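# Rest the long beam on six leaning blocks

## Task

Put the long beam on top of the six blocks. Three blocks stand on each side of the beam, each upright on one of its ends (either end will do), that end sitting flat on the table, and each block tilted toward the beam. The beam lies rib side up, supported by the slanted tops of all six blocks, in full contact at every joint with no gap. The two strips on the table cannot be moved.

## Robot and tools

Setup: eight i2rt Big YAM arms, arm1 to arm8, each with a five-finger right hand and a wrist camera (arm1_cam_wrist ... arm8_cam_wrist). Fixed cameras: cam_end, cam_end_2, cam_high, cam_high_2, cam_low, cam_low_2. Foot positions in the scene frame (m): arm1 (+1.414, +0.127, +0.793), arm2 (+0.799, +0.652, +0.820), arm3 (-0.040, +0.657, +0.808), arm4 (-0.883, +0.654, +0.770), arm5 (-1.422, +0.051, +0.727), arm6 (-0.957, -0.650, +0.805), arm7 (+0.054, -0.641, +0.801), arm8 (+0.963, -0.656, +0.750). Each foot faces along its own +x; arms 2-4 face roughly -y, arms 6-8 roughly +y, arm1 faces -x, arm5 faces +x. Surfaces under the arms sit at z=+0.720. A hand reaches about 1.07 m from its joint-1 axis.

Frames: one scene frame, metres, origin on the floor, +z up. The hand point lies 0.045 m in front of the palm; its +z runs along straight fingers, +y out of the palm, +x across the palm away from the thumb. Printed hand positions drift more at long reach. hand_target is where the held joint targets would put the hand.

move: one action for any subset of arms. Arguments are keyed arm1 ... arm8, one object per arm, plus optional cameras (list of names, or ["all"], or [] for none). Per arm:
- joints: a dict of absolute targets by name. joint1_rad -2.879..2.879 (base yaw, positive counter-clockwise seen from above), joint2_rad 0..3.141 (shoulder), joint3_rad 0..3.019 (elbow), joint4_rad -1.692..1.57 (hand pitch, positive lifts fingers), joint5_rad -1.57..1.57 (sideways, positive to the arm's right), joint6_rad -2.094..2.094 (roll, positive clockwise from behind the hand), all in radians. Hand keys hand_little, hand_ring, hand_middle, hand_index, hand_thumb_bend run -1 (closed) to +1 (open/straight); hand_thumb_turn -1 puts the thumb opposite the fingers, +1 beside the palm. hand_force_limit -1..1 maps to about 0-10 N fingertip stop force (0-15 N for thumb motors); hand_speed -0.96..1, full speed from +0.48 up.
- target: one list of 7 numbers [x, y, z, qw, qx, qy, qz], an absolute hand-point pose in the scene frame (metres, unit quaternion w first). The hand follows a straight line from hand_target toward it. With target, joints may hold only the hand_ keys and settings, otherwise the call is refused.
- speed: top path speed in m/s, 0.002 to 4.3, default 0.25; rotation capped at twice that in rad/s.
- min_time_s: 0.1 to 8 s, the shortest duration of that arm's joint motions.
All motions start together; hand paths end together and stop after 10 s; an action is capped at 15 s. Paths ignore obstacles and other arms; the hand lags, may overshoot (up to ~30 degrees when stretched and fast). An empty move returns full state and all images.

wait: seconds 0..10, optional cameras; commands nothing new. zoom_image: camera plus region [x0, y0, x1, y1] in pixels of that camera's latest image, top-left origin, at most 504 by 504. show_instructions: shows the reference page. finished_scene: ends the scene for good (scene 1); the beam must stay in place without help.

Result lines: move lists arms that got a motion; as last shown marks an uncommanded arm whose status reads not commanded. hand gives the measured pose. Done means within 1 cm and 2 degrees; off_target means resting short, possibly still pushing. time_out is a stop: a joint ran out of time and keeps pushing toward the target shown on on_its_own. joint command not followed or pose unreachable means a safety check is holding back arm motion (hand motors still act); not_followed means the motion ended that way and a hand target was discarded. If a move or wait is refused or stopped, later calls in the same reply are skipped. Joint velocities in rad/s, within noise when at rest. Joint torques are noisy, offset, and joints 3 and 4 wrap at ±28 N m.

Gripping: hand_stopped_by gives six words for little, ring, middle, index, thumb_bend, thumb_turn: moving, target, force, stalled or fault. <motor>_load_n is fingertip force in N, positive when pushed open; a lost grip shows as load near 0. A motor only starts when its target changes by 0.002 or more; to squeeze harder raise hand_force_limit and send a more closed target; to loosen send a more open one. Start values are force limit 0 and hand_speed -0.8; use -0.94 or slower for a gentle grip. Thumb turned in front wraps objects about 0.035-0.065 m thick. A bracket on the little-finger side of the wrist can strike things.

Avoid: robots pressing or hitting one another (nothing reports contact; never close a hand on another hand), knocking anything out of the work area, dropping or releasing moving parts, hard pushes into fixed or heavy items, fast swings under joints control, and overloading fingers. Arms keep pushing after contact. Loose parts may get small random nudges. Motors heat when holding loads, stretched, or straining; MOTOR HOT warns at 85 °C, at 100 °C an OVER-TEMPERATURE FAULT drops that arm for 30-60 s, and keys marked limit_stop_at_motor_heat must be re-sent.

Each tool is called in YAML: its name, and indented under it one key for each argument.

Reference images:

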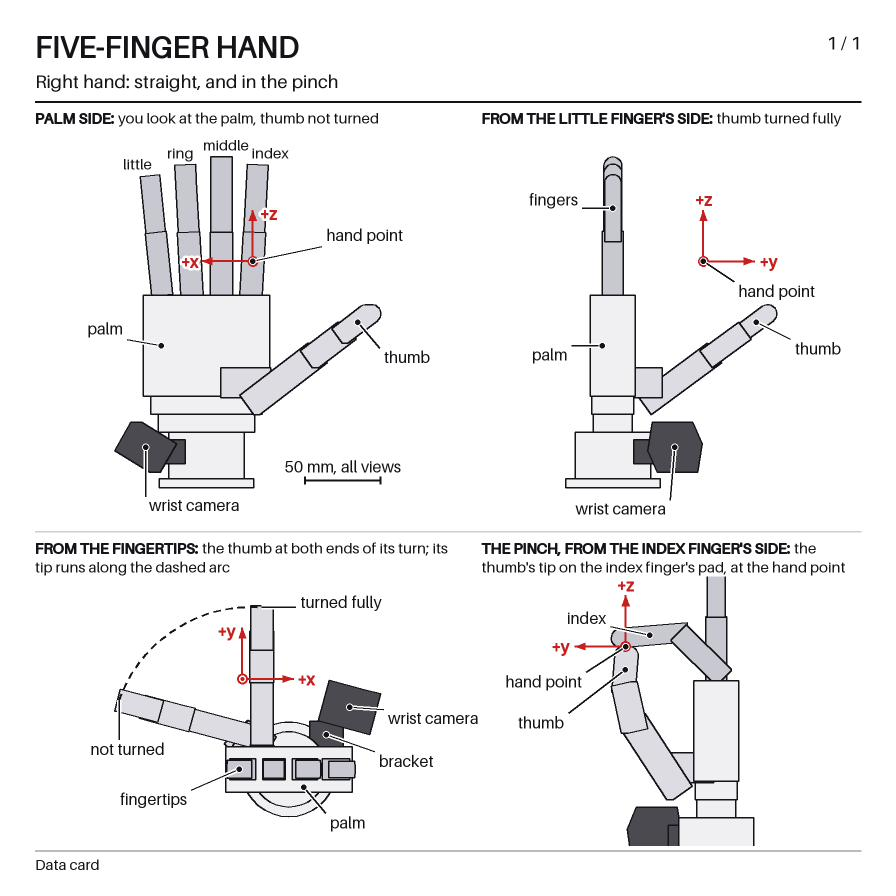

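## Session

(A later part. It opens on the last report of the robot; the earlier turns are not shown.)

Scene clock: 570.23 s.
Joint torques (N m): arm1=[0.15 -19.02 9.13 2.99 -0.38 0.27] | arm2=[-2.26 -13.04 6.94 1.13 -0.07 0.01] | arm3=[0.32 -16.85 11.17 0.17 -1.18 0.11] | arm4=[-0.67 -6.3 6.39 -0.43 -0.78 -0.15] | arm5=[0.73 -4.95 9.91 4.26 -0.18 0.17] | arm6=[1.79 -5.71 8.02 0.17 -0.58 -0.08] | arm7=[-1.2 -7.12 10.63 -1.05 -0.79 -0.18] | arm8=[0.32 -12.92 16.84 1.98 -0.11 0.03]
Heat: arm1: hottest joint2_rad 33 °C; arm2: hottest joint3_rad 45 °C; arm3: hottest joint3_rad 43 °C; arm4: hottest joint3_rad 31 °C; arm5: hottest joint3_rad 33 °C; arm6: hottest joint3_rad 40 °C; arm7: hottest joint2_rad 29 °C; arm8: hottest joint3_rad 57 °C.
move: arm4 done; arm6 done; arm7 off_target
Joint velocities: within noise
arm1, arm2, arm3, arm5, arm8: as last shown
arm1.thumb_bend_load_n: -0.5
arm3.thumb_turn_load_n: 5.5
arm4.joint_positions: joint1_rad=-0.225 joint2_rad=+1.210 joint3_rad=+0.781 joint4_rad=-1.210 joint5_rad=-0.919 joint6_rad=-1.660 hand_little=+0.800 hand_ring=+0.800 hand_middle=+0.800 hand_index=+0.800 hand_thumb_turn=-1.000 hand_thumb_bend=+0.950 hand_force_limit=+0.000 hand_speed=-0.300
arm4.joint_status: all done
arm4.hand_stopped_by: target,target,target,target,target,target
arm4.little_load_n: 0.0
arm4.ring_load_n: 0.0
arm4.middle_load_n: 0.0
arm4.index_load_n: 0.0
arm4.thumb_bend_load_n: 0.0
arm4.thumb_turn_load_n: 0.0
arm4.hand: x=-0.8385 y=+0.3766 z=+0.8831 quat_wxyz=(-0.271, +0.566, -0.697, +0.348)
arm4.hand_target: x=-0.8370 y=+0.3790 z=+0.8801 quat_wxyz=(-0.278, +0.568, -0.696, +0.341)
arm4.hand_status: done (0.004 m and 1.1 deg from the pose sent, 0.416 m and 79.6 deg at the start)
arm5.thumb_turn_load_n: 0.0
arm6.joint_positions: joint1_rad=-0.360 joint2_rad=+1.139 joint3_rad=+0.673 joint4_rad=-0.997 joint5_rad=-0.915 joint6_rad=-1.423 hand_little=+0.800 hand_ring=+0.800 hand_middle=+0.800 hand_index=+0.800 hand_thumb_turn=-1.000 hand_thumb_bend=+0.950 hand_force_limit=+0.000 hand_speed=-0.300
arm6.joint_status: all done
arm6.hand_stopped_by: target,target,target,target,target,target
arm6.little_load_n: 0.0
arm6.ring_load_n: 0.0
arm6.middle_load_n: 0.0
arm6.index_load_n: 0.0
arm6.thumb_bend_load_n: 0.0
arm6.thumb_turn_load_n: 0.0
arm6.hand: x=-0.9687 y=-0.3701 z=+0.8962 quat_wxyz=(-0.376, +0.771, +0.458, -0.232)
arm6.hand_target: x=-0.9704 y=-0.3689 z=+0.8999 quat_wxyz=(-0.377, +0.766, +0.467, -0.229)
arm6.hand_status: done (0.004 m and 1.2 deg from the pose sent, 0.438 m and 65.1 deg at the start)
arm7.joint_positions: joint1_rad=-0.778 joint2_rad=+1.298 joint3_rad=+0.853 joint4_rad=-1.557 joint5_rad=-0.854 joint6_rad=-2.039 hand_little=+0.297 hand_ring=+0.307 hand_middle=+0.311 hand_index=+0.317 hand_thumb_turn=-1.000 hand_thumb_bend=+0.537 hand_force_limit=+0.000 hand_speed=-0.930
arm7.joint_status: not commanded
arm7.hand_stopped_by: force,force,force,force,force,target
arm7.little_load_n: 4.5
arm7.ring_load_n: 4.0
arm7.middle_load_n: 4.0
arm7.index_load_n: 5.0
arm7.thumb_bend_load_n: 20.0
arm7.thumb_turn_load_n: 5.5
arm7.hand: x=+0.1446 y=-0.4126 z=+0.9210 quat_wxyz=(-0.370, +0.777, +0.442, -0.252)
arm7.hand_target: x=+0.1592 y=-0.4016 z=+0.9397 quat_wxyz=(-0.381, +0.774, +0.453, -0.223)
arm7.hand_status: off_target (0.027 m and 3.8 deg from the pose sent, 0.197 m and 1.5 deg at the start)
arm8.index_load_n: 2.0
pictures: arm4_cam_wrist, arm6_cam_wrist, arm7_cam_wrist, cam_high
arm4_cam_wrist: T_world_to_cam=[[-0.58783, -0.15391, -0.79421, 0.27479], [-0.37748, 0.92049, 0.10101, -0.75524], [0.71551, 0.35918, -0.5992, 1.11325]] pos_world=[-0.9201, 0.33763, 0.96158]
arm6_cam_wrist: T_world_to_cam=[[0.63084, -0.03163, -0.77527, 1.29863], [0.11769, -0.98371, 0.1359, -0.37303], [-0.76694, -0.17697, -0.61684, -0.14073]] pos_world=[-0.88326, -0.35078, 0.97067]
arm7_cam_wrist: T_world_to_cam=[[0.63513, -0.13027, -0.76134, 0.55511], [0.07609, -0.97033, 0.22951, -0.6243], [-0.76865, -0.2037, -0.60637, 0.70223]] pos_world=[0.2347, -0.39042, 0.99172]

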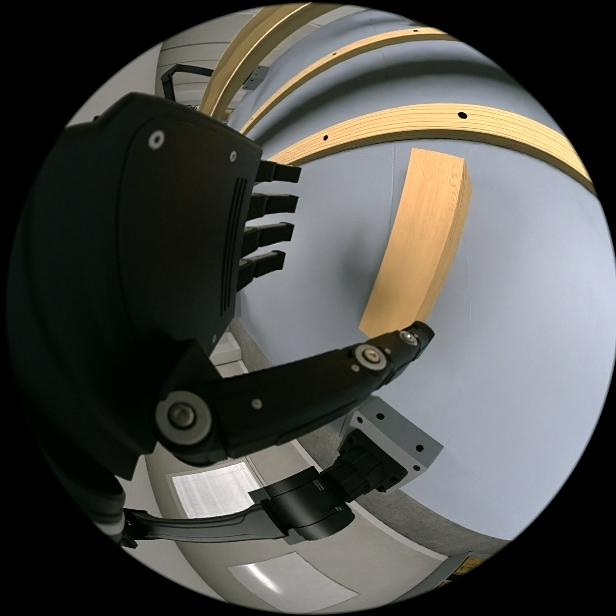

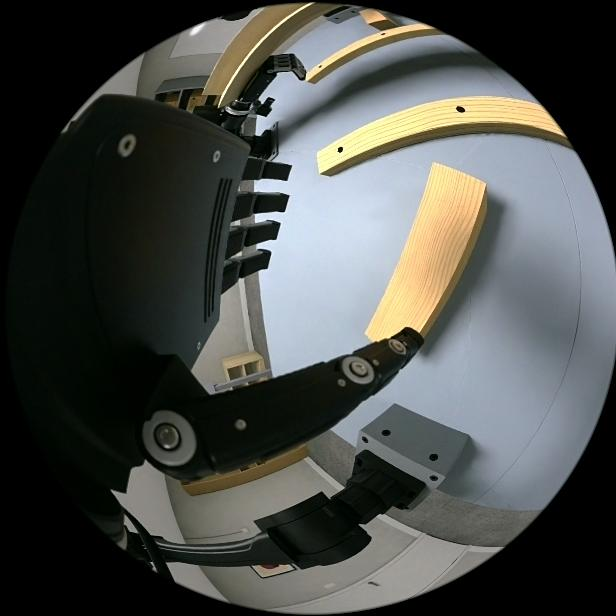

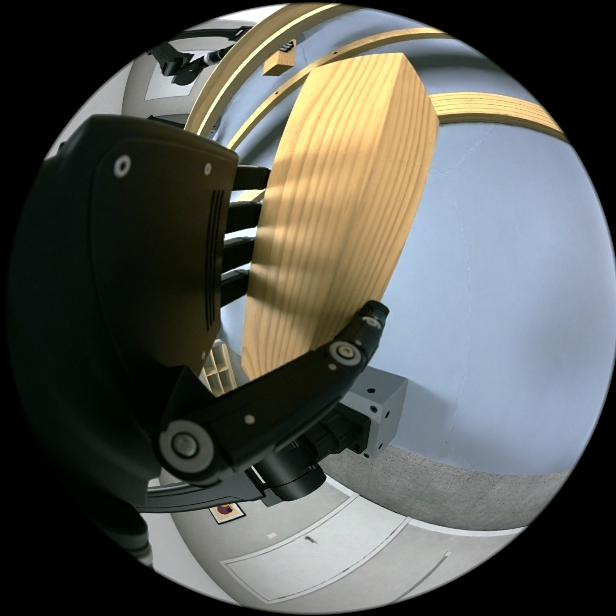

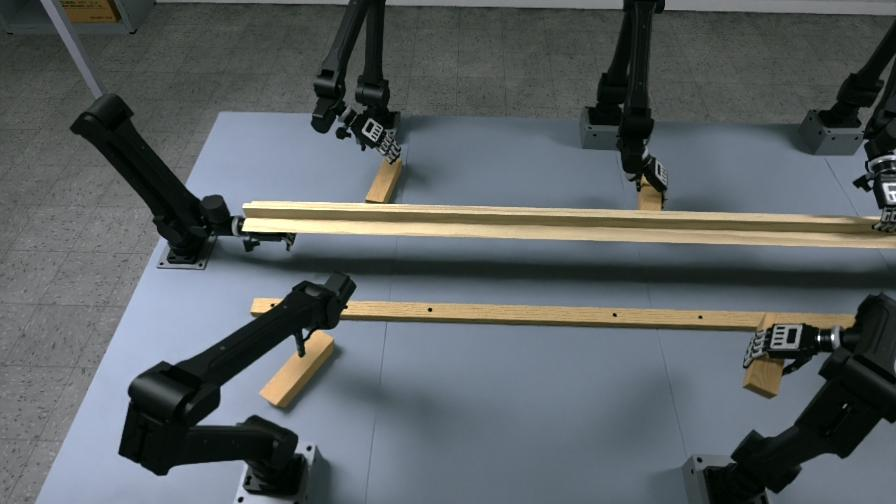

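move:
  arm6: {"target":[-0.953,-0.372,0.86,0.377,-0.766,-0.467,0.229],"speed":0.12}
  arm4: {"target":[-0.840,0.363,0.86,0.289,-0.587,0.676,-0.333],"speed":0.12}

move:
  arm6: {"target":[-0.953,-0.372,0.775,0.377,-0.766,-0.467,0.229],"speed":0.1}
  arm4: {"target":[-0.840,0.363,0.78,0.289,-0.587,0.676,-0.333],"speed":0.1}
  cameras: ["arm6_cam_wrist","arm4_cam_wrist"]

Scene clock: 579.67 s.
Joint torques (N m): arm1=[0.5 -19.14 9.05 3 -0.39 0.26] | arm2=[-1.9 -13.22 6.49 0.85 0.02 0.03] | arm3=[0.38 -16.91 11.15 0.14 -1.17 0.1] | arm4=[-0.09 -7.71 7.91 -0.13 -0.75 -0.15] | arm5=[0.73 -4.89 9.88 4.22 -0.16 0.16] | arm6=[0.26 -5.13 7.15 0.7 -0.75 -0.04] | arm7=[-1.26 -7.47 10.63 -1.03 -0.8 -0.2] | arm8=[0.32 -12.92 16.84 1.98 -0.1 0.03]
Heat: arm1: hottest joint2_rad 33 °C; arm2: hottest joint3_rad 44 °C; arm3: hottest joint3_rad 43 °C; arm4: hottest joint3_rad 31 °C; arm5: hottest joint3_rad 33 °C; arm6: hottest joint3_rad 40 °C; arm7: hottest joint3_rad 30 °C; arm8: hottest joint3_rad 59 °C.
move: arm4 off_target; arm6 done
Joint velocities: within noise
arm1, arm2, arm3, arm5, arm7, arm8: as last shown
arm1.thumb_bend_load_n: 0.0
arm4.joint_positions: joint1_rad=-0.225 joint2_rad=+1.321 joint3_rad=+0.781 joint4_rad=-1.210 joint5_rad=-0.917 joint6_rad=-1.743 hand_little=+0.800 hand_ring=+0.800 hand_middle=+0.800 hand_index=+0.800 hand_thumb_turn=-1.000 hand_thumb_bend=+0.950 hand_force_limit=+0.000 hand_speed=-0.300
arm4.joint_status: not commanded
arm4.hand_stopped_by: target,target,target,target,target,target
arm4.little_load_n: -0.5
arm4.ring_load_n: 0.0
arm4.middle_load_n: 0.0
arm4.index_load_n: 0.0
arm4.thumb_bend_load_n: 0.0
arm4.thumb_turn_load_n: 0.0
arm4.hand: x=-0.8404 y=+0.3754 z=+0.8546 quat_wxyz=(-0.297, +0.575, -0.687, +0.331)
arm4.hand_target: x=-0.8399 y=+0.3632 z=+0.8602 quat_wxyz=(-0.289, +0.588, -0.677, +0.334)
arm4.hand_status: off_target (0.014 m and 2.1 deg from the pose sent, 0.027 m and 4.3 deg at the start)
arm5.thumb_turn_load_n: -0.5
arm6.joint_positions: joint1_rad=-0.401 joint2_rad=+1.225 joint3_rad=+0.633 joint4_rad=-0.951 joint5_rad=-0.915 joint6_rad=-1.523 hand_little=+0.800 hand_ring=+0.800 hand_middle=+0.800 hand_index=+0.800 hand_thumb_turn=-1.000 hand_thumb_bend=+0.950 hand_force_limit=+0.000 hand_speed=-0.300
arm6.joint_status: not commanded
arm6.hand_stopped_by: target,target,target,target,target,target
arm6.little_load_n: 0.0
arm6.ring_load_n: 0.0
arm6.middle_load_n: 0.0
arm6.index_load_n: 0.0
arm6.thumb_bend_load_n: 0.0
arm6.thumb_turn_load_n: 0.0
arm6.hand: x=-0.9574 y=-0.3759 z=+0.8607 quat_wxyz=(-0.372, +0.768, +0.466, -0.235)
arm6.hand_target: x=-0.9529 y=-0.3720 z=+0.8601 quat_wxyz=(-0.377, +0.766, +0.467, -0.229)
arm6.hand_status: done (0.006 m and 0.9 deg from the pose sent, 0.040 m and 1.2 deg at the start)
arm7.ring_load_n: 4.5
arm7.middle_load_n: 4.5
arm8.index_load_n: 2.5
arm8.thumb_turn_load_n: -0.5
pictures: none

Scene clock: 581.17 s.
Joint torques (N m): arm1=[0.15 -19.08 9.01 3.03 -0.38 0.25] | arm2=[-2.2 -12.81 6.78 1.02 -0.03 -0.01] | arm3=[0.26 -16.85 11.17 0.16 -1.18 0.1] | arm4=[-0.03 -8.7 4.56 0.35 -0.75 -0.11] | arm5=[0.67 -4.95 9.92 4.22 -0.16 0.16] | arm6=[0.32 -6.18 5.12 0.76 -0.75 -0.04] | arm7=[-1.32 -7.3 10.67 -1.03 -0.79 -0.19] | arm8=[0.32 -12.92 16.83 1.98 -0.11 0.03]
Heat: arm1: hottest joint2_rad 33 °C; arm2: hottest joint3_rad 44 °C; arm3: hottest joint3_rad 43 °C; arm4: hottest joint3_rad 30 °C; arm5: hottest joint3_rad 33 °C; arm6: hottest joint3_rad 40 °C; arm7: hottest joint3_rad 31 °C; arm8: hottest joint3_rad 60 °C.
move: arm4 done; arm6 done
Joint velocities: within noise
arm1, arm2, arm5, arm7, arm8: as last shown
arm3.joint_positions: joint1_rad=-0.065 joint2_rad=+1.598 joint3_rad=+1.021 joint4_rad=-0.869 joint5_rad=-0.885 joint6_rad=-1.315 hand_little=+0.325 hand_ring=+0.340 hand_middle=+0.347 hand_index=+0.347 hand_thumb_turn=-1.000 hand_thumb_bend=+0.460 hand_force_limit=-0.200 hand_speed=-0.920
arm3.joint_status: not commanded
arm3.hand_stopped_by: force,force,force,force,force,target
arm3.little_load_n: 3.5
arm3.ring_load_n: 3.0
arm3.middle_load_n: 3.0
arm3.index_load_n: 3.5
arm3.thumb_bend_load_n: 12.5
arm3.thumb_turn_load_n: 5.5
arm3.hand: x=+0.0370 y=+0.2429 z=+0.8667 quat_wxyz=(-0.288, +0.537, -0.725, +0.320)
arm3.hand_target: x=+0.0411 y=+0.2199 z=+0.9001 quat_wxyz=(-0.269, +0.549, -0.710, +0.348)
arm3.hand_status: not commanded
arm4.joint_positions: joint1_rad=-0.225 joint2_rad=+1.473 joint3_rad=+0.710 joint4_rad=-0.959 joint5_rad=-0.917 joint6_rad=-1.746 hand_little=+0.800 hand_ring=+0.800 hand_middle=+0.800 hand_index=+0.800 hand_thumb_turn=-1.000 hand_thumb_bend=+0.950 hand_force_limit=+0.000 hand_speed=-0.300
arm4.joint_status: not commanded
arm4.hand_stopped_by: target,target,target,target,target,target
arm4.little_load_n: 0.0
arm4.ring_load_n: 0.0
arm4.middle_load_n: 0.0
arm4.index_load_n: 0.0
arm4.thumb_bend_load_n: 0.0
arm4.thumb_turn_load_n: -0.5
arm4.hand: x=-0.8448 y=+0.3612 z=+0.7854 quat_wxyz=(-0.286, +0.581, -0.683, +0.338)
arm4.hand_target: x=-0.8401 y=+0.3632 z=+0.7801 quat_wxyz=(-0.290, +0.588, -0.677, +0.334)
arm4.hand_status: done (0.007 m and 1.2 deg from the pose sent, 0.076 m and 2.1 deg at the start)
arm6.joint_positions: joint1_rad=-0.401 joint2_rad=+1.445 joint3_rad=+0.533 joint4_rad=-0.627 joint5_rad=-0.915 joint6_rad=-1.526 hand_little=+0.800 hand_ring=+0.800 hand_middle=+0.800 hand_index=+0.800 hand_thumb_turn=-1.000 hand_thumb_bend=+0.950 hand_force_limit=+0.000 hand_speed=-0.300
arm6.joint_status: not commanded
arm6.hand_stopped_by: target,target,target,target,target,target
arm6.little_load_n: 0.0
arm6.ring_load_n: 0.0
arm6.middle_load_n: -0.5
arm6.index_load_n: 0.0
arm6.thumb_bend_load_n: 0.0
arm6.thumb_turn_load_n: 0.0
arm6.hand: x=-0.9561 y=-0.3741 z=+0.7766 quat_wxyz=(-0.374, +0.766, +0.468, -0.233)
arm6.hand_target: x=-0.9529 y=-0.3720 z=+0.7751 quat_wxyz=(-0.377, +0.766, +0.467, -0.229)
arm6.hand_status: done (0.004 m and 0.6 deg from the pose sent, 0.086 m and 0.9 deg at the start)
arm7.middle_load_n: 4.0
arm7.thumb_bend_load_n: 20.5
arm7.thumb_turn_load_n: 6.0
pictures: arm4_cam_wrist, arm6_cam_wrist
arm4_cam_wrist: T_world_to_cam=[[-0.57366, -0.17427, -0.80034, 0.21521], [-0.42564, 0.89824, 0.1095, -0.773], [0.69981, 0.40348, -0.58946, 1.02783]] pos_world=[-0.92486, 0.31714, 0.86276]
arm6_cam_wrist: T_world_to_cam=[[0.63623, -0.01533, -0.77135, 1.20588], [0.13803, -0.98141, 0.13336, -0.33992], [-0.75906, -0.19131, -0.62228, -0.19914]] pos_world=[-0.87145, -0.3532, 0.85157]

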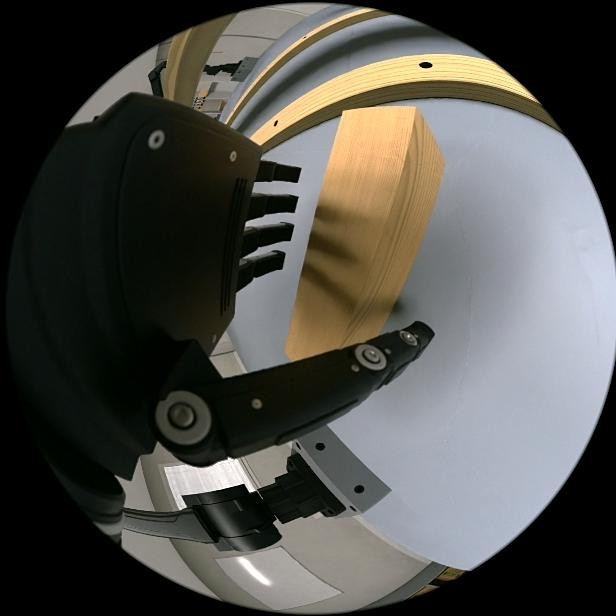

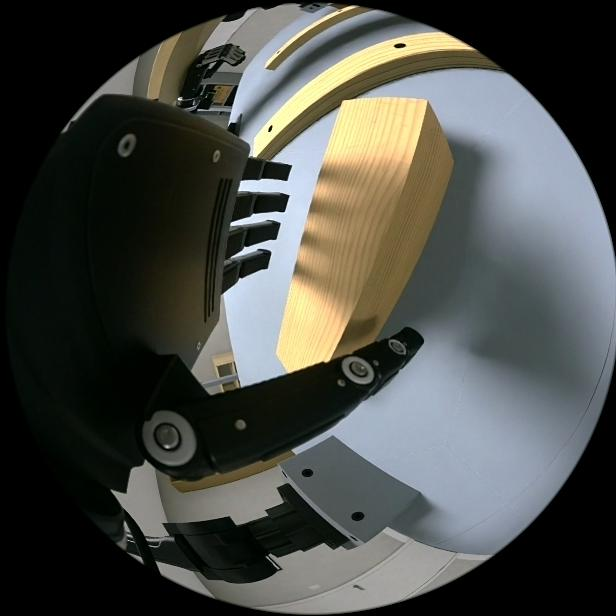

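move:
  arm6: {"target":[-0.951,-0.371,0.744,0.377,-0.766,-0.467,0.229],"speed":0.06}
  arm4: {"target":[-0.836,0.364,0.753,0.289,-0.587,0.676,-0.333],"speed":0.06}
  cameras: ["arm6_cam_wrist","arm4_cam_wrist"]

Scene clock: 584.07 s.
Joint torques (N m): arm1=[0.44 -19.02 9.06 2.97 -0.37 0.25] | arm2=[-2.02 -13.33 6.72 1.18 -0.02 -0.01] | arm3=[0.26 -16.79 11.15 0.16 -1.17 0.1] | arm4=[0.21 -8.88 4.05 0.25 -0.84 0.08] | arm5=[0.91 -4.84 9.92 4.25 -0.17 0.16] | arm6=[0.09 -6.59 4.14 0.7 -0.76 -0.09] | arm7=[-1.32 -7.36 10.67 -0.99 -0.81 -0.19] | arm8=[0.32 -12.98 16.84 1.98 -0.11 0.03]
Heat: arm1: hottest joint2_rad 33 °C; arm2: hottest joint3_rad 44 °C; arm3: hottest joint3_rad 43 °C; arm4: hottest joint3_rad 30 °C; arm5: hottest joint3_rad 33 °C; arm6: hottest joint3_rad 39 °C; arm7: hottest joint3_rad 31 °C; arm8: hottest joint3_rad 60 °C.
move: arm4 done; arm6 done
Joint velocities: within noise
arm1, arm2, arm3, arm5, arm7, arm8: as last shown
arm1.thumb_turn_load_n: -0.5
arm3.ring_load_n: 3.5
arm3.thumb_turn_load_n: 6.0
arm4.joint_positions: joint1_rad=-0.213 joint2_rad=+1.530 joint3_rad=+0.677 joint4_rad=-0.851 joint5_rad=-0.917 joint6_rad=-1.742 hand_little=+0.800 hand_ring=+0.800 hand_middle=+0.800 hand_index=+0.800 hand_thumb_turn=-1.000 hand_thumb_bend=+0.950 hand_force_limit=+0.000 hand_speed=-0.300
arm4.joint_status: not commanded
arm4.hand_stopped_by: target,target,target,target,target,target
arm4.little_load_n: 0.0
arm4.ring_load_n: 0.0
arm4.middle_load_n: 0.0
arm4.index_load_n: 0.0
arm4.thumb_bend_load_n: 0.0
arm4.thumb_turn_load_n: 0.0
arm4.hand: x=-0.8420 y=+0.3602 z=+0.7586 quat_wxyz=(-0.282, +0.587, -0.678, +0.341)
arm4.hand_target: x=-0.8363 y=+0.3642 z=+0.7532 quat_wxyz=(-0.290, +0.588, -0.677, +0.334)
arm4.hand_status: done (0.009 m and 1.2 deg from the pose sent, 0.034 m and 1.2 deg at the start)
arm6.joint_positions: joint1_rad=-0.402 joint2_rad=+1.551 joint3_rad=+0.520 joint4_rad=-0.509 joint5_rad=-0.915 joint6_rad=-1.529 hand_little=+0.800 hand_ring=+0.800 hand_middle=+0.800 hand_index=+0.800 hand_thumb_turn=-1.000 hand_thumb_bend=+0.950 hand_force_limit=+0.000 hand_speed=-0.300
arm6.joint_status: not commanded
arm6.hand_stopped_by: target,target,target,target,target,target
arm6.little_load_n: 0.0
arm6.ring_load_n: 0.0
arm6.middle_load_n: 0.0
arm6.index_load_n: 0.0
arm6.thumb_bend_load_n: 0.5
arm6.thumb_turn_load_n: 0.0
arm6.hand: x=-0.9545 y=-0.3717 z=+0.7465 quat_wxyz=(-0.374, +0.766, +0.468, -0.233)
arm6.hand_target: x=-0.9510 y=-0.3710 z=+0.7441 quat_wxyz=(-0.377, +0.766, +0.467, -0.229)
arm6.hand_status: done (0.004 m and 0.6 deg from the pose sent, 0.033 m and 0.6 deg at the start)
arm7.thumb_bend_load_n: 20.0
arm8.middle_load_n: 2.5
pictures: arm4_cam_wrist, arm6_cam_wrist
arm4_cam_wrist: T_world_to_cam=[[-0.57546, -0.19122, -0.79516, 0.1959], [-0.43348, 0.89579, 0.09829, -0.76507], [0.6935, 0.40125, -0.59838, 1.01274]] pos_world=[-0.92124, 0.31645, 0.83698]
arm6_cam_wrist: T_world_to_cam=[[0.63643, -0.01445, -0.7712, 1.18219], [0.13878, -0.98136, 0.13291, -0.33273], [-0.75875, -0.19162, -0.62257, -0.21581]] pos_world=[-0.86995, -0.3508, 0.82157]

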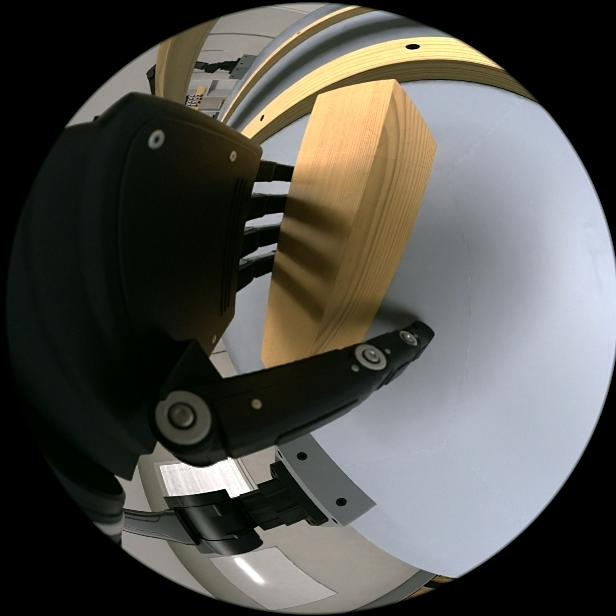

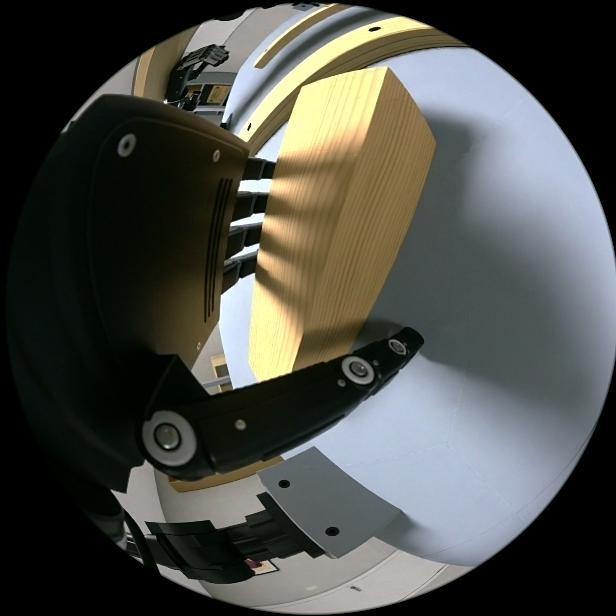

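move:
  arm6: {"joints":{"hand_speed":-0.9,"hand_force_limit":-0.2,"hand_little":0.43,"hand_ring":0.43,"hand_middle":0.43,"hand_index":0.43,"hand_thumb_bend":0.0}}
  arm4: {"joints":{"hand_speed":-0.9,"hand_force_limit":-0.2,"hand_little":0.43,"hand_ring":0.43,"hand_middle":0.43,"hand_index":0.43,"hand_thumb_bend":0.0}}
  cameras: ["arm6_cam_wrist","arm4_cam_wrist"]

Scene clock: 592.73 s.
Joint torques (N m): arm1=[0.26 -19.19 9.05 3 -0.37 0.25] | arm2=[-2.02 -13.33 6.6 1.02 0 0.01] | arm3=[0.44 -16.91 11.17 0.16 -1.17 0.11] | arm4=[-0.26 -8.64 4.14 0.36 -0.45 0.01] | arm5=[0.67 -4.84 9.94 4.25 -0.16 0.18] | arm6=[0.09 -6.59 4.16 0.75 -0.39 -0.09] | arm7=[-1.03 -7.41 10.69 -1.01 -0.8 -0.19] | arm8=[0.32 -12.98 16.84 1.99 -0.1 0.03]
Heat: arm1: hottest joint2_rad 34 °C; arm2: hottest joint3_rad 44 °C; arm3: hottest joint3_rad 43 °C; arm4: hottest joint3_rad 29 °C; arm5: hottest joint3_rad 33 °C; arm6: hottest joint3_rad 38 °C; arm7: hottest joint3_rad 33 °C; arm8: hottest joint3_rad 61 °C.
move: arm4 off_target; arm6 off_target
Joint velocities: within noise
arm1.joint_positions: joint1_rad=+0.217 joint2_rad=+1.896 joint3_rad=+0.650 joint4_rad=+1.228 joint5_rad=+0.265 joint6_rad=-0.077 hand_little=-0.600 hand_ring=-0.600 hand_middle=-0.600 hand_index=-0.600 hand_thumb_turn=+1.000 hand_thumb_bend=+1.000 hand_force_limit=+0.000 hand_speed=+0.300
arm1.joint_status: not commanded
arm1.hand_stopped_by: target,target,target,target,target,target
arm1.little_load_n: 0.0
arm1.ring_load_n: 0.0
arm1.middle_load_n: 0.0
arm1.index_load_n: 0.0
arm1.thumb_bend_load_n: 0.0
arm1.thumb_turn_load_n: -0.5
arm1.hand: x=+0.8307 y=-0.0019 z=+0.8273 quat_wxyz=(+0.512, -0.489, -0.523, +0.475)
arm1.hand_target: x=+0.8055 y=-0.0112 z=+0.9111 quat_wxyz=(+0.534, -0.463, -0.464, +0.534)
arm1.hand_status: not commanded
arm2.joint_positions: joint1_rad=-0.478 joint2_rad=+1.729 joint3_rad=+1.186 joint4_rad=+0.204 joint5_rad=-0.437 joint6_rad=-0.154 hand_little=-0.171 hand_ring=-0.116 hand_middle=-0.079 hand_index=-0.079 hand_thumb_turn=-1.000 hand_thumb_bend=+0.308 hand_force_limit=+0.000 hand_speed=-0.900
arm2.joint_status: not commanded
arm2.hand_stopped_by: force,force,force,force,force,target
arm2.little_load_n: 10.0
arm2.ring_load_n: 6.5
arm2.middle_load_n: 2.5
arm2.index_load_n: 2.5
arm2.thumb_bend_load_n: 9.5
arm2.thumb_turn_load_n: 1.0
arm2.hand: x=+0.5959 y=-0.0058 z=+0.9803 quat_wxyz=(-0.006, +0.007, -0.804, +0.595)
arm2.hand_target: x=+0.5882 y=+0.0037 z=+0.9798 quat_wxyz=(+0.000, +0.000, -0.807, +0.590)
arm2.hand_status: not commanded
arm3, arm7: as last shown
arm3.ring_load_n: 3.0
arm3.thumb_turn_load_n: 5.5
arm4.joint_positions: joint1_rad=-0.206 joint2_rad=+1.530 joint3_rad=+0.677 joint4_rad=-0.851 joint5_rad=-0.925 joint6_rad=-1.737 hand_little=+0.430 hand_ring=+0.430 hand_middle=+0.430 hand_index=+0.430 hand_thumb_turn=-1.000 hand_thumb_bend=+0.460 hand_force_limit=-0.200 hand_speed=-0.900
arm4.joint_status: hand_thumb_bend off_target (ended at +0.460, target +0.000); the others done
arm4.hand_stopped_by: target,target,target,target,force,target
arm4.little_load_n: 0.0
arm4.ring_load_n: 1.0
arm4.middle_load_n: 1.0
arm4.index_load_n: 2.0
arm4.thumb_bend_load_n: 6.0
arm4.thumb_turn_load_n: 0.0
arm4.hand: x=-0.8386 y=+0.3603 z=+0.7596 quat_wxyz=(-0.286, +0.586, -0.677, +0.342)
arm4.hand_target: x=-0.8362 y=+0.3641 z=+0.7532 quat_wxyz=(-0.290, +0.588, -0.677, +0.334)
arm4.hand_status: not commanded
arm5.joint_positions: joint1_rad=-0.204 joint2_rad=+1.243 joint3_rad=+0.054 joint4_rad=+1.249 joint5_rad=-0.189 joint6_rad=+0.035 hand_little=-0.600 hand_ring=-0.600 hand_middle=-0.600 hand_index=-0.600 hand_thumb_turn=+1.000 hand_thumb_bend=+1.000 hand_force_limit=+0.000 hand_speed=-0.200
arm5.joint_status: not commanded
arm5.hand_stopped_by: target,target,target,target,target,target
arm5.little_load_n: 0.0
arm5.ring_load_n: 0.0
arm5.middle_load_n: 0.0
arm5.index_load_n: 0.0
arm5.thumb_bend_load_n: 0.0
arm5.thumb_turn_load_n: 0.0
arm5.hand: x=-1.0476 y=+0.0414 z=+0.8395 quat_wxyz=(-0.515, +0.475, -0.496, +0.513)
arm5.hand_target: x=-1.0243 y=+0.0426 z=+0.8944 quat_wxyz=(-0.551, +0.444, -0.444, +0.550)
arm5.hand_status: not commanded
arm6.joint_positions: joint1_rad=-0.402 joint2_rad=+1.551 joint3_rad=+0.520 joint4_rad=-0.509 joint5_rad=-0.924 joint6_rad=-1.529 hand_little=+0.430 hand_ring=+0.430 hand_middle=+0.430 hand_index=+0.430 hand_thumb_turn=-1.000 hand_thumb_bend=+0.532 hand_force_limit=-0.200 hand_speed=-0.900
arm6.joint_status: hand_thumb_bend off_target (ended at +0.532, target +0.000); the others done
arm6.hand_stopped_by: target,target,target,target,force,target
arm6.little_load_n: 0.0
arm6.ring_load_n: 0.0
arm6.middle_load_n: 0.0
arm6.index_load_n: 4.0
arm6.thumb_bend_load_n: 6.0
arm6.thumb_turn_load_n: 0.5
arm6.hand: x=-0.9557 y=-0.3711 z=+0.7476 quat_wxyz=(-0.377, +0.765, +0.467, -0.235)
arm6.hand_target: x=-0.9510 y=-0.3710 z=+0.7441 quat_wxyz=(-0.377, +0.766, +0.467, -0.229)
arm6.hand_status: not commanded
arm7.thumb_bend_load_n: 20.5
arm8.joint_positions: joint1_rad=+0.442 joint2_rad=+1.632 joint3_rad=+1.258 joint4_rad=+0.018 joint5_rad=+0.402 joint6_rad=+0.102 hand_little=-0.144 hand_ring=-0.107 hand_middle=-0.088 hand_index=-0.098 hand_thumb_turn=-1.000 hand_thumb_bend=+0.314 hand_force_limit=+0.000 hand_speed=-0.900
arm8.joint_status: not commanded
arm8.hand_stopped_by: force,force,force,force,force,target
arm8.little_load_n: 3.5
arm8.ring_load_n: 2.5
arm8.middle_load_n: 3.0
arm8.index_load_n: 2.5
arm8.thumb_bend_load_n: 12.5
arm8.thumb_turn_load_n: -1.0
arm8.hand: x=+0.7153 y=+0.0003 z=+0.9649 quat_wxyz=(-0.580, +0.814, +0.015, +0.011)
arm8.hand_target: x=+0.7107 y=+0.0185 z=+0.9801 quat_wxyz=(-0.590, +0.807, +0.000, +0.000)
arm8.hand_status: not commanded
pictures: arm4_cam_wrist, arm6_cam_wrist
arm4_cam_wrist: T_world_to_cam=[[-0.56844, -0.19089, -0.80027, 0.20828], [-0.43647, 0.89451, 0.09666, -0.76455], [0.6974, 0.40424, -0.59179, 1.00809]] pos_world=[-0.91835, 0.31614, 0.83716]
arm6_cam_wrist: T_world_to_cam=[[0.63031, -0.01158, -0.77626, 1.18285], [0.13969, -0.98188, 0.12807, -0.32782], [-0.76367, -0.18915, -0.61727, -0.22375]] pos_world=[-0.87064, -0.35051, 0.82207]

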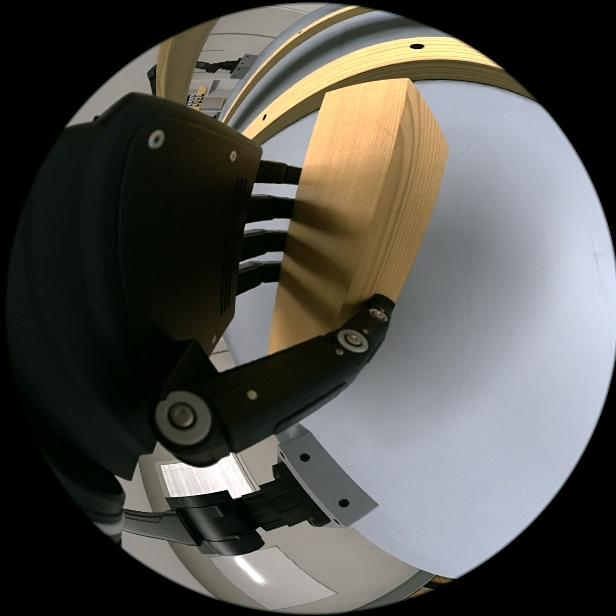

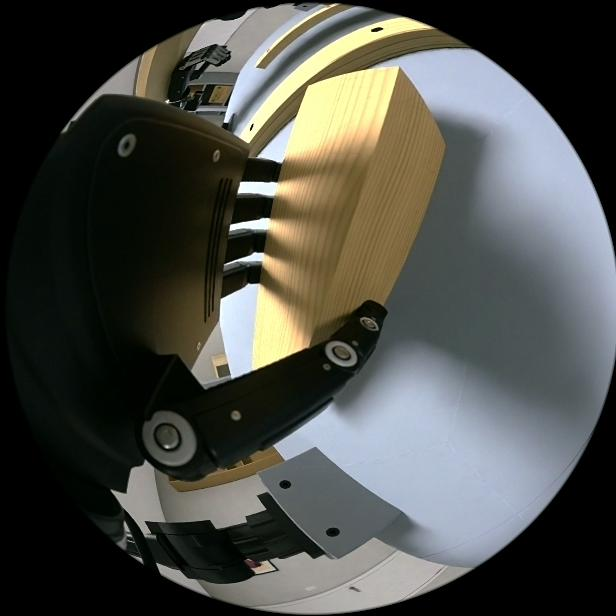

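move:
  arm6: {"joints":{"hand_speed":-0.93,"hand_force_limit":0.0,"hand_little":0.1,"hand_ring":0.1,"hand_middle":0.1,"hand_index":0.1,"hand_thumb_bend":-0.1}}
  arm4: {"joints":{"hand_speed":-0.93,"hand_force_limit":0.0,"hand_little":0.1,"hand_ring":0.1,"hand_middle":0.1,"hand_index":0.1,"hand_thumb_bend":-0.1}}
  cameras: ["arm6_cam_wrist","arm4_cam_wrist"]

Scene clock: 594.83 s.
Joint torques (N m): arm1=[0.38 -19.31 9.02 3.02 -0.38 0.25] | arm2=[-2.32 -13.22 6.78 1.03 0.01 0] | arm3=[0.44 -16.85 11.15 0.14 -1.17 0.1] | arm4=[-0.26 -8.59 4.07 0.32 -0.31 -0.02] | arm5=[0.67 -4.84 9.85 4.22 -0.14 0.17] | arm6=[0.15 -6.59 4.16 0.69 -0.39 -0.08] | arm7=[-1.14 -7.47 10.66 -1.06 -0.8 -0.2] | arm8=[0.38 -12.98 16.85 1.96 -0.11 0.03]
Heat: arm1: hottest joint2_rad 34 °C; arm2: hottest joint3_rad 43 °C; arm3: hottest joint3_rad 43 °C; arm4: hottest joint3_rad 29 °C; arm5: hottest joint3_rad 33 °C; arm6: hottest joint3_rad 38 °C; arm7: hottest joint3_rad 34 °C; arm8: hottest joint3_rad 62 °C.
move: arm4 off_target; arm6 off_target
Joint velocities: within noise
arm1, arm2, arm3, arm5, arm7, arm8: as last shown
arm2.thumb_turn_load_n: 1.5
arm4.joint_positions: joint1_rad=-0.205 joint2_rad=+1.530 joint3_rad=+0.677 joint4_rad=-0.851 joint5_rad=-0.929 joint6_rad=-1.736 hand_little=+0.288 hand_ring=+0.314 hand_middle=+0.340 hand_index=+0.366 hand_thumb_turn=-1.000 hand_thumb_bend=+0.455 hand_force_limit=+0.000 hand_speed=-0.930
arm4.joint_status: hand_little off_target (ended at +0.288, target +0.100); hand_ring off_target (ended at +0.314, target +0.100); hand_middle off_target (ended at +0.340, target +0.100); hand_index off_target (ended at +0.366, target +0.100); hand_thumb_bend off_target (ended at +0.455, target -0.100); the others done
arm4.hand_stopped_by: force,force,force,force,force,target
arm4.little_load_n: 5.5
arm4.ring_load_n: 4.0
arm4.middle_load_n: 2.5
arm4.index_load_n: 2.5
arm4.thumb_bend_load_n: 13.0
arm4.thumb_turn_load_n: 3.5
arm4.hand: x=-0.8378 y=+0.3602 z=+0.7600 quat_wxyz=(-0.287, +0.585, -0.676, +0.343)
arm4.hand_target: x=-0.8362 y=+0.3641 z=+0.7532 quat_wxyz=(-0.290, +0.588, -0.677, +0.334)
arm4.hand_status: not commanded
arm5.thumb_turn_load_n: -0.5
arm6.joint_positions: joint1_rad=-0.402 joint2_rad=+1.551 joint3_rad=+0.520 joint4_rad=-0.508 joint5_rad=-0.924 joint6_rad=-1.530 hand_little=+0.327 hand_ring=+0.379 hand_middle=+0.399 hand_index=+0.425 hand_thumb_turn=-1.000 hand_thumb_bend=+0.533 hand_force_limit=+0.000 hand_speed=-0.930
arm6.joint_status: hand_little off_target (ended at +0.327, target +0.100); hand_ring off_target (ended at +0.379, target +0.100); hand_middle off_target (ended at +0.399, target +0.100); hand_index off_target (ended at +0.425, target +0.100); hand_thumb_bend off_target (ended at +0.533, target -0.100); the others done
arm6.hand_stopped_by: force,force,force,force,force,target
arm6.little_load_n: 5.0
arm6.ring_load_n: 0.0
arm6.middle_load_n: 1.0
arm6.index_load_n: 1.0
arm6.thumb_bend_load_n: 11.5
arm6.thumb_turn_load_n: 9.0
arm6.hand: x=-0.9556 y=-0.3709 z=+0.7475 quat_wxyz=(-0.377, +0.764, +0.468, -0.234)
arm6.hand_target: x=-0.9510 y=-0.3710 z=+0.7441 quat_wxyz=(-0.377, +0.766, +0.467, -0.229)
arm6.hand_status: not commanded
arm7.ring_load_n: 4.0
arm7.thumb_bend_load_n: 20.0
arm8.middle_load_n: 2.5
arm8.index_load_n: 2.0
arm8.thumb_turn_load_n: -0.5
pictures: arm4_cam_wrist, arm6_cam_wrist
arm4_cam_wrist: T_world_to_cam=[[-0.56575, -0.19101, -0.80215, 0.2128], [-0.43672, 0.89457, 0.095, -0.7632], [0.69943, 0.40406, -0.58952, 1.00788]] pos_world=[-0.91785, 0.31614, 0.83736]
arm6_cam_wrist: T_world_to_cam=[[0.63087, -0.01002, -0.77583, 1.18347], [0.14027, -0.98197, 0.12674, -0.32608], [-0.76311, -0.18878, -0.61808, -0.22234]] pos_world=[-0.87054, -0.35031, 0.82207]

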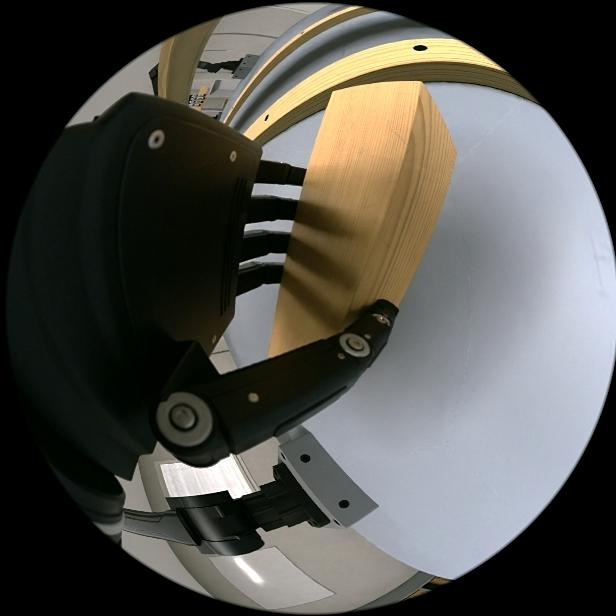

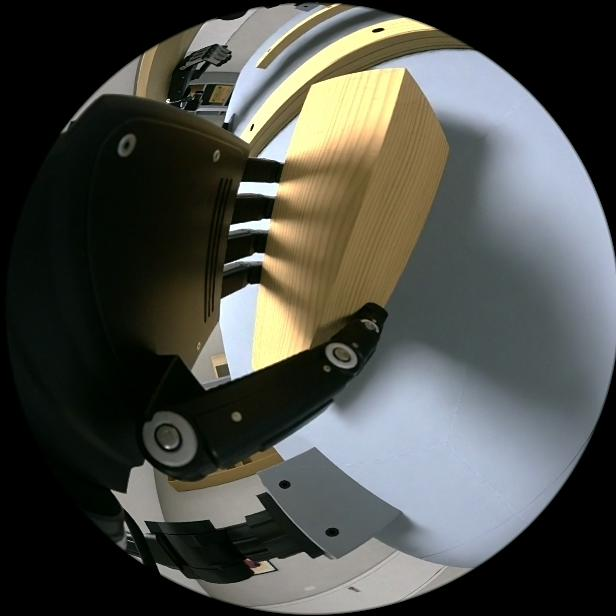

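move:
  arm6: {"joints":{"hand_speed":-0.94,"hand_force_limit":0.3,"hand_little":0.12,"hand_ring":0.12,"hand_middle":0.12,"hand_index":0.12,"hand_thumb_bend":-0.12}}
  arm4: {"joints":{"hand_speed":-0.94,"hand_force_limit":0.3,"hand_little":0.12,"hand_ring":0.12,"hand_middle":0.12,"hand_index":0.12,"hand_thumb_bend":-0.12}}
  cameras: []

move:
  arm6: {"target":[-0.951,-0.371,0.90,0.377,-0.766,-0.467,0.229],"speed":0.12}
  arm4: {"target":[-0.836,0.364,0.91,0.289,-0.587,0.676,-0.333],"speed":0.12}
  cameras: ["arm6_cam_wrist","arm4_cam_wrist","cam_high","cam_end"]

Scene clock: 596.23 s.
Joint torques (N m): arm1=[0.5 -18.78 8.99 3.03 -0.36 0.27] | arm2=[-2.84 -13.57 6.82 0.92 -0.1 0.01] | arm3=[0.32 -16.91 11.17 0.14 -1.18 0.11] | arm4=[-0.79 -8.88 4.1 0.35 -0.12 -0.02] | arm5=[0.73 -4.84 9.91 4.16 -0.17 0.17] | arm6=[0.21 -6.65 4.18 0.69 -0.17 -0.09] | arm7=[-1.08 -7.24 10.66 -1.06 -0.81 -0.19] | arm8=[0.32 -12.98 16.84 1.98 -0.11 0.03]
Heat: arm1: hottest joint2_rad 34 °C; arm2: hottest joint3_rad 43 °C; arm3: hottest joint3_rad 43 °C; arm4: hottest joint3_rad 29 °C; arm5: hottest joint3_rad 33 °C; arm6: hottest joint3_rad 37 °C; arm7: hottest joint3_rad 34 °C; arm8: hottest joint3_rad 62 °C.
move: arm4 off_target; arm6 off_target
Joint velocities: within noise
arm1, arm2, arm3, arm5, arm7, arm8: as last shown
arm1.thumb_turn_load_n: 0.0
arm4.joint_positions: joint1_rad=-0.205 joint2_rad=+1.530 joint3_rad=+0.677 joint4_rad=-0.851 joint5_rad=-0.933 joint6_rad=-1.736 hand_little=+0.272 hand_ring=+0.288 hand_middle=+0.297 hand_index=+0.317 hand_thumb_turn=-1.000 hand_thumb_bend=+0.456 hand_force_limit=+0.300 hand_speed=-0.940
arm4.joint_status: hand_little off_target (ended at +0.272, target +0.120); hand_ring off_target (ended at +0.288, target +0.120); hand_middle off_target (ended at +0.297, target +0.120); hand_index off_target (ended at +0.317, target +0.120); hand_thumb_bend off_target (ended at +0.456, target -0.120); the others done
arm4.hand_stopped_by: force,force,force,force,force,target
arm4.little_load_n: 4.5
arm4.ring_load_n: 5.5
arm4.middle_load_n: 6.5
arm4.index_load_n: 6.5
arm4.thumb_bend_load_n: 15.5
arm4.thumb_turn_load_n: 3.5
arm4.hand: x=-0.8372 y=+0.3599 z=+0.7604 quat_wxyz=(-0.288, +0.585, -0.676, +0.345)
arm4.hand_target: x=-0.8363 y=+0.3641 z=+0.7532 quat_wxyz=(-0.289, +0.588, -0.677, +0.334)
arm4.hand_status: not commanded
arm5.thumb_turn_load_n: 0.0
arm6.joint_positions: joint1_rad=-0.402 joint2_rad=+1.551 joint3_rad=+0.520 joint4_rad=-0.507 joint5_rad=-0.930 joint6_rad=-1.529 hand_little=+0.294 hand_ring=+0.302 hand_middle=+0.333 hand_index=+0.359 hand_thumb_turn=-1.000 hand_thumb_bend=+0.535 hand_force_limit=+0.300 hand_speed=-0.940
arm6.joint_status: hand_little off_target (ended at +0.294, target +0.120); hand_ring off_target (ended at +0.302, target +0.120); hand_middle off_target (ended at +0.333, target +0.120); hand_index off_target (ended at +0.359, target +0.120); hand_thumb_bend off_target (ended at +0.535, target -0.120); the others done
arm6.hand_stopped_by: force,force,force,force,force,target
arm6.little_load_n: 0.0
arm6.ring_load_n: 9.0
arm6.middle_load_n: 4.5
arm6.index_load_n: 5.0
arm6.thumb_bend_load_n: 26.0
arm6.thumb_turn_load_n: 7.5
arm6.hand: x=-0.9564 y=-0.3704 z=+0.7482 quat_wxyz=(-0.379, +0.763, +0.467, -0.235)
arm6.hand_target: x=-0.9510 y=-0.3710 z=+0.7441 quat_wxyz=(-0.377, +0.766, +0.467, -0.229)
arm6.hand_status: not commanded
arm7.ring_load_n: 4.5
arm8.middle_load_n: 3.0
arm8.index_load_n: 2.5
arm8.thumb_turn_load_n: -1.0

Scene clock: 598.27 s.
Joint torques (N m): arm1=[0.44 -18.96 9.01 3.06 -0.38 0.26] | arm2=[-1.49 -12.86 6.58 0.83 0.03 0.02] | arm3=[0.32 -16.85 11.15 0.17 -1.17 0.1] | arm4=[-0.79 -9.76 9.85 -0.94 -1.36 -0.04] | arm5=[0.91 -4.78 9.91 4.16 -0.17 0.17] | arm6=[-0.03 -6.42 10.91 -0.14 -1.15 0.1] | arm7=[-1.26 -7.36 10.69 -1.05 -0.78 -0.2] | arm8=[0.32 -12.92 16.84 1.99 -0.11 0.03]
Heat: arm1: hottest joint2_rad 34 °C; arm2: hottest joint3_rad 43 °C; arm3: hottest joint3_rad 43 °C; arm4: hottest joint3_rad 29 °C; arm5: hottest joint3_rad 33 °C; arm6: hottest joint3_rad 37 °C; arm7: hottest joint3_rad 34 °C; arm8: hottest joint3_rad 62 °C.
move: arm4 off_target; arm6 off_target
Joint velocities: within noise
arm1, arm2, arm3, arm5, arm7, arm8: as last shown
arm2.little_load_n: 10.5
arm2.thumb_bend_load_n: 9.0
arm4.joint_positions: joint1_rad=-0.205 joint2_rad=+1.279 joint3_rad=+0.836 joint4_rad=-1.330 joint5_rad=-0.906 joint6_rad=-1.738 hand_little=+0.272 hand_ring=+0.287 hand_middle=+0.297 hand_index=+0.317 hand_thumb_turn=-1.000 hand_thumb_bend=+0.456 hand_force_limit=+0.300 hand_speed=-0.940
arm4.joint_status: not commanded
arm4.hand_stopped_by: force,force,force,force,force,target
arm4.little_load_n: 3.0
arm4.ring_load_n: 4.0
arm4.middle_load_n: 5.5
arm4.index_load_n: 5.0
arm4.thumb_bend_load_n: 16.5
arm4.thumb_turn_load_n: 3.5
arm4.hand: x=-0.8356 y=+0.3812 z=+0.8863 quat_wxyz=(-0.307, +0.577, -0.687, +0.317)
arm4.hand_target: x=-0.8357 y=+0.3651 z=+0.9096 quat_wxyz=(-0.290, +0.588, -0.677, +0.334)
arm4.hand_status: off_target (0.029 m and 3.2 deg from the pose sent, 0.150 m and 1.3 deg at the start)
arm6.joint_positions: joint1_rad=-0.404 joint2_rad=+1.182 joint3_rad=+0.653 joint4_rad=-1.070 joint5_rad=-0.906 joint6_rad=-1.542 hand_little=+0.294 hand_ring=+0.302 hand_middle=+0.333 hand_index=+0.359 hand_thumb_turn=-1.000 hand_thumb_bend=+0.535 hand_force_limit=+0.300 hand_speed=-0.940
arm6.joint_status: not commanded
arm6.hand_stopped_by: force,force,force,force,force,target
arm6.little_load_n: 0.0
arm6.ring_load_n: 8.5
arm6.middle_load_n: 3.5
arm6.index_load_n: 4.0
arm6.thumb_bend_load_n: 26.0
arm6.thumb_turn_load_n: 7.0
arm6.hand: x=-0.9617 y=-0.3907 z=+0.8782 quat_wxyz=(-0.357, +0.772, +0.463, -0.250)
arm6.hand_target: x=-0.9514 y=-0.3718 z=+0.8996 quat_wxyz=(-0.377, +0.766, +0.467, -0.229)
arm6.hand_status: off_target (0.031 m and 3.4 deg from the pose sent, 0.152 m and 0.9 deg at the start)
arm7.thumb_turn_load_n: 5.5
arm8.middle_load_n: 2.5
arm8.index_load_n: 2.0
arm8.thumb_turn_load_n: -0.5
pictures: arm4_cam_wrist, arm6_cam_wrist, cam_end, cam_high
arm4_cam_wrist: T_world_to_cam=[[-0.56908, -0.13618, -0.81092, 0.30352], [-0.43998, 0.88357, 0.16038, -0.84955], [0.69467, 0.44806, -0.56274, 1.02781]] pos_world=[-0.91504, 0.33144, 0.96078]
arm6_cam_wrist: T_world_to_cam=[[0.62716, -0.04735, -0.77745, 1.27172], [0.14686, -0.97306, 0.17773, -0.39622], [-0.76492, -0.22565, -0.60331, -0.17903]] pos_world=[-0.87633, -0.36573, 0.95111]

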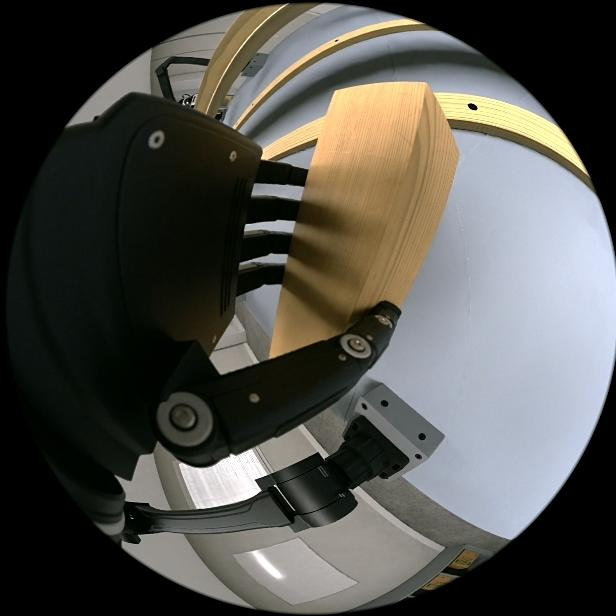

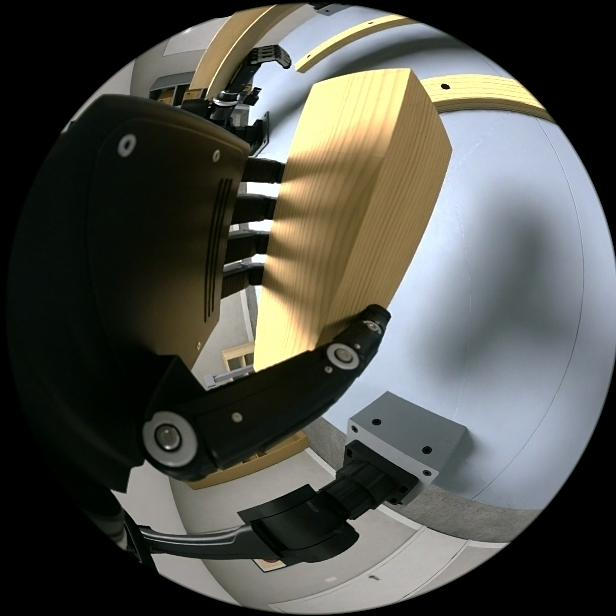

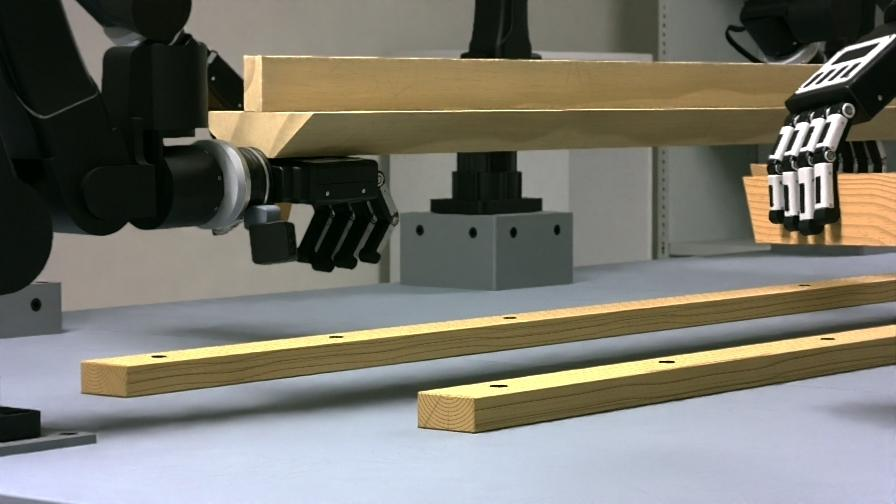

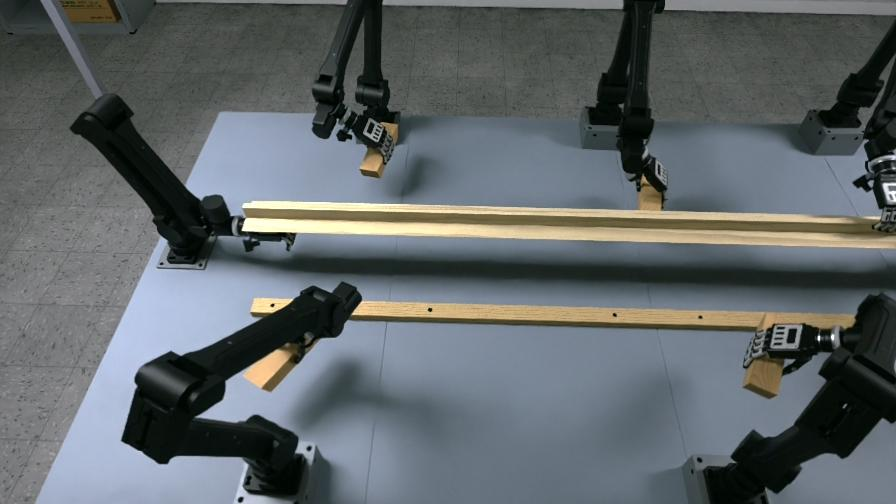

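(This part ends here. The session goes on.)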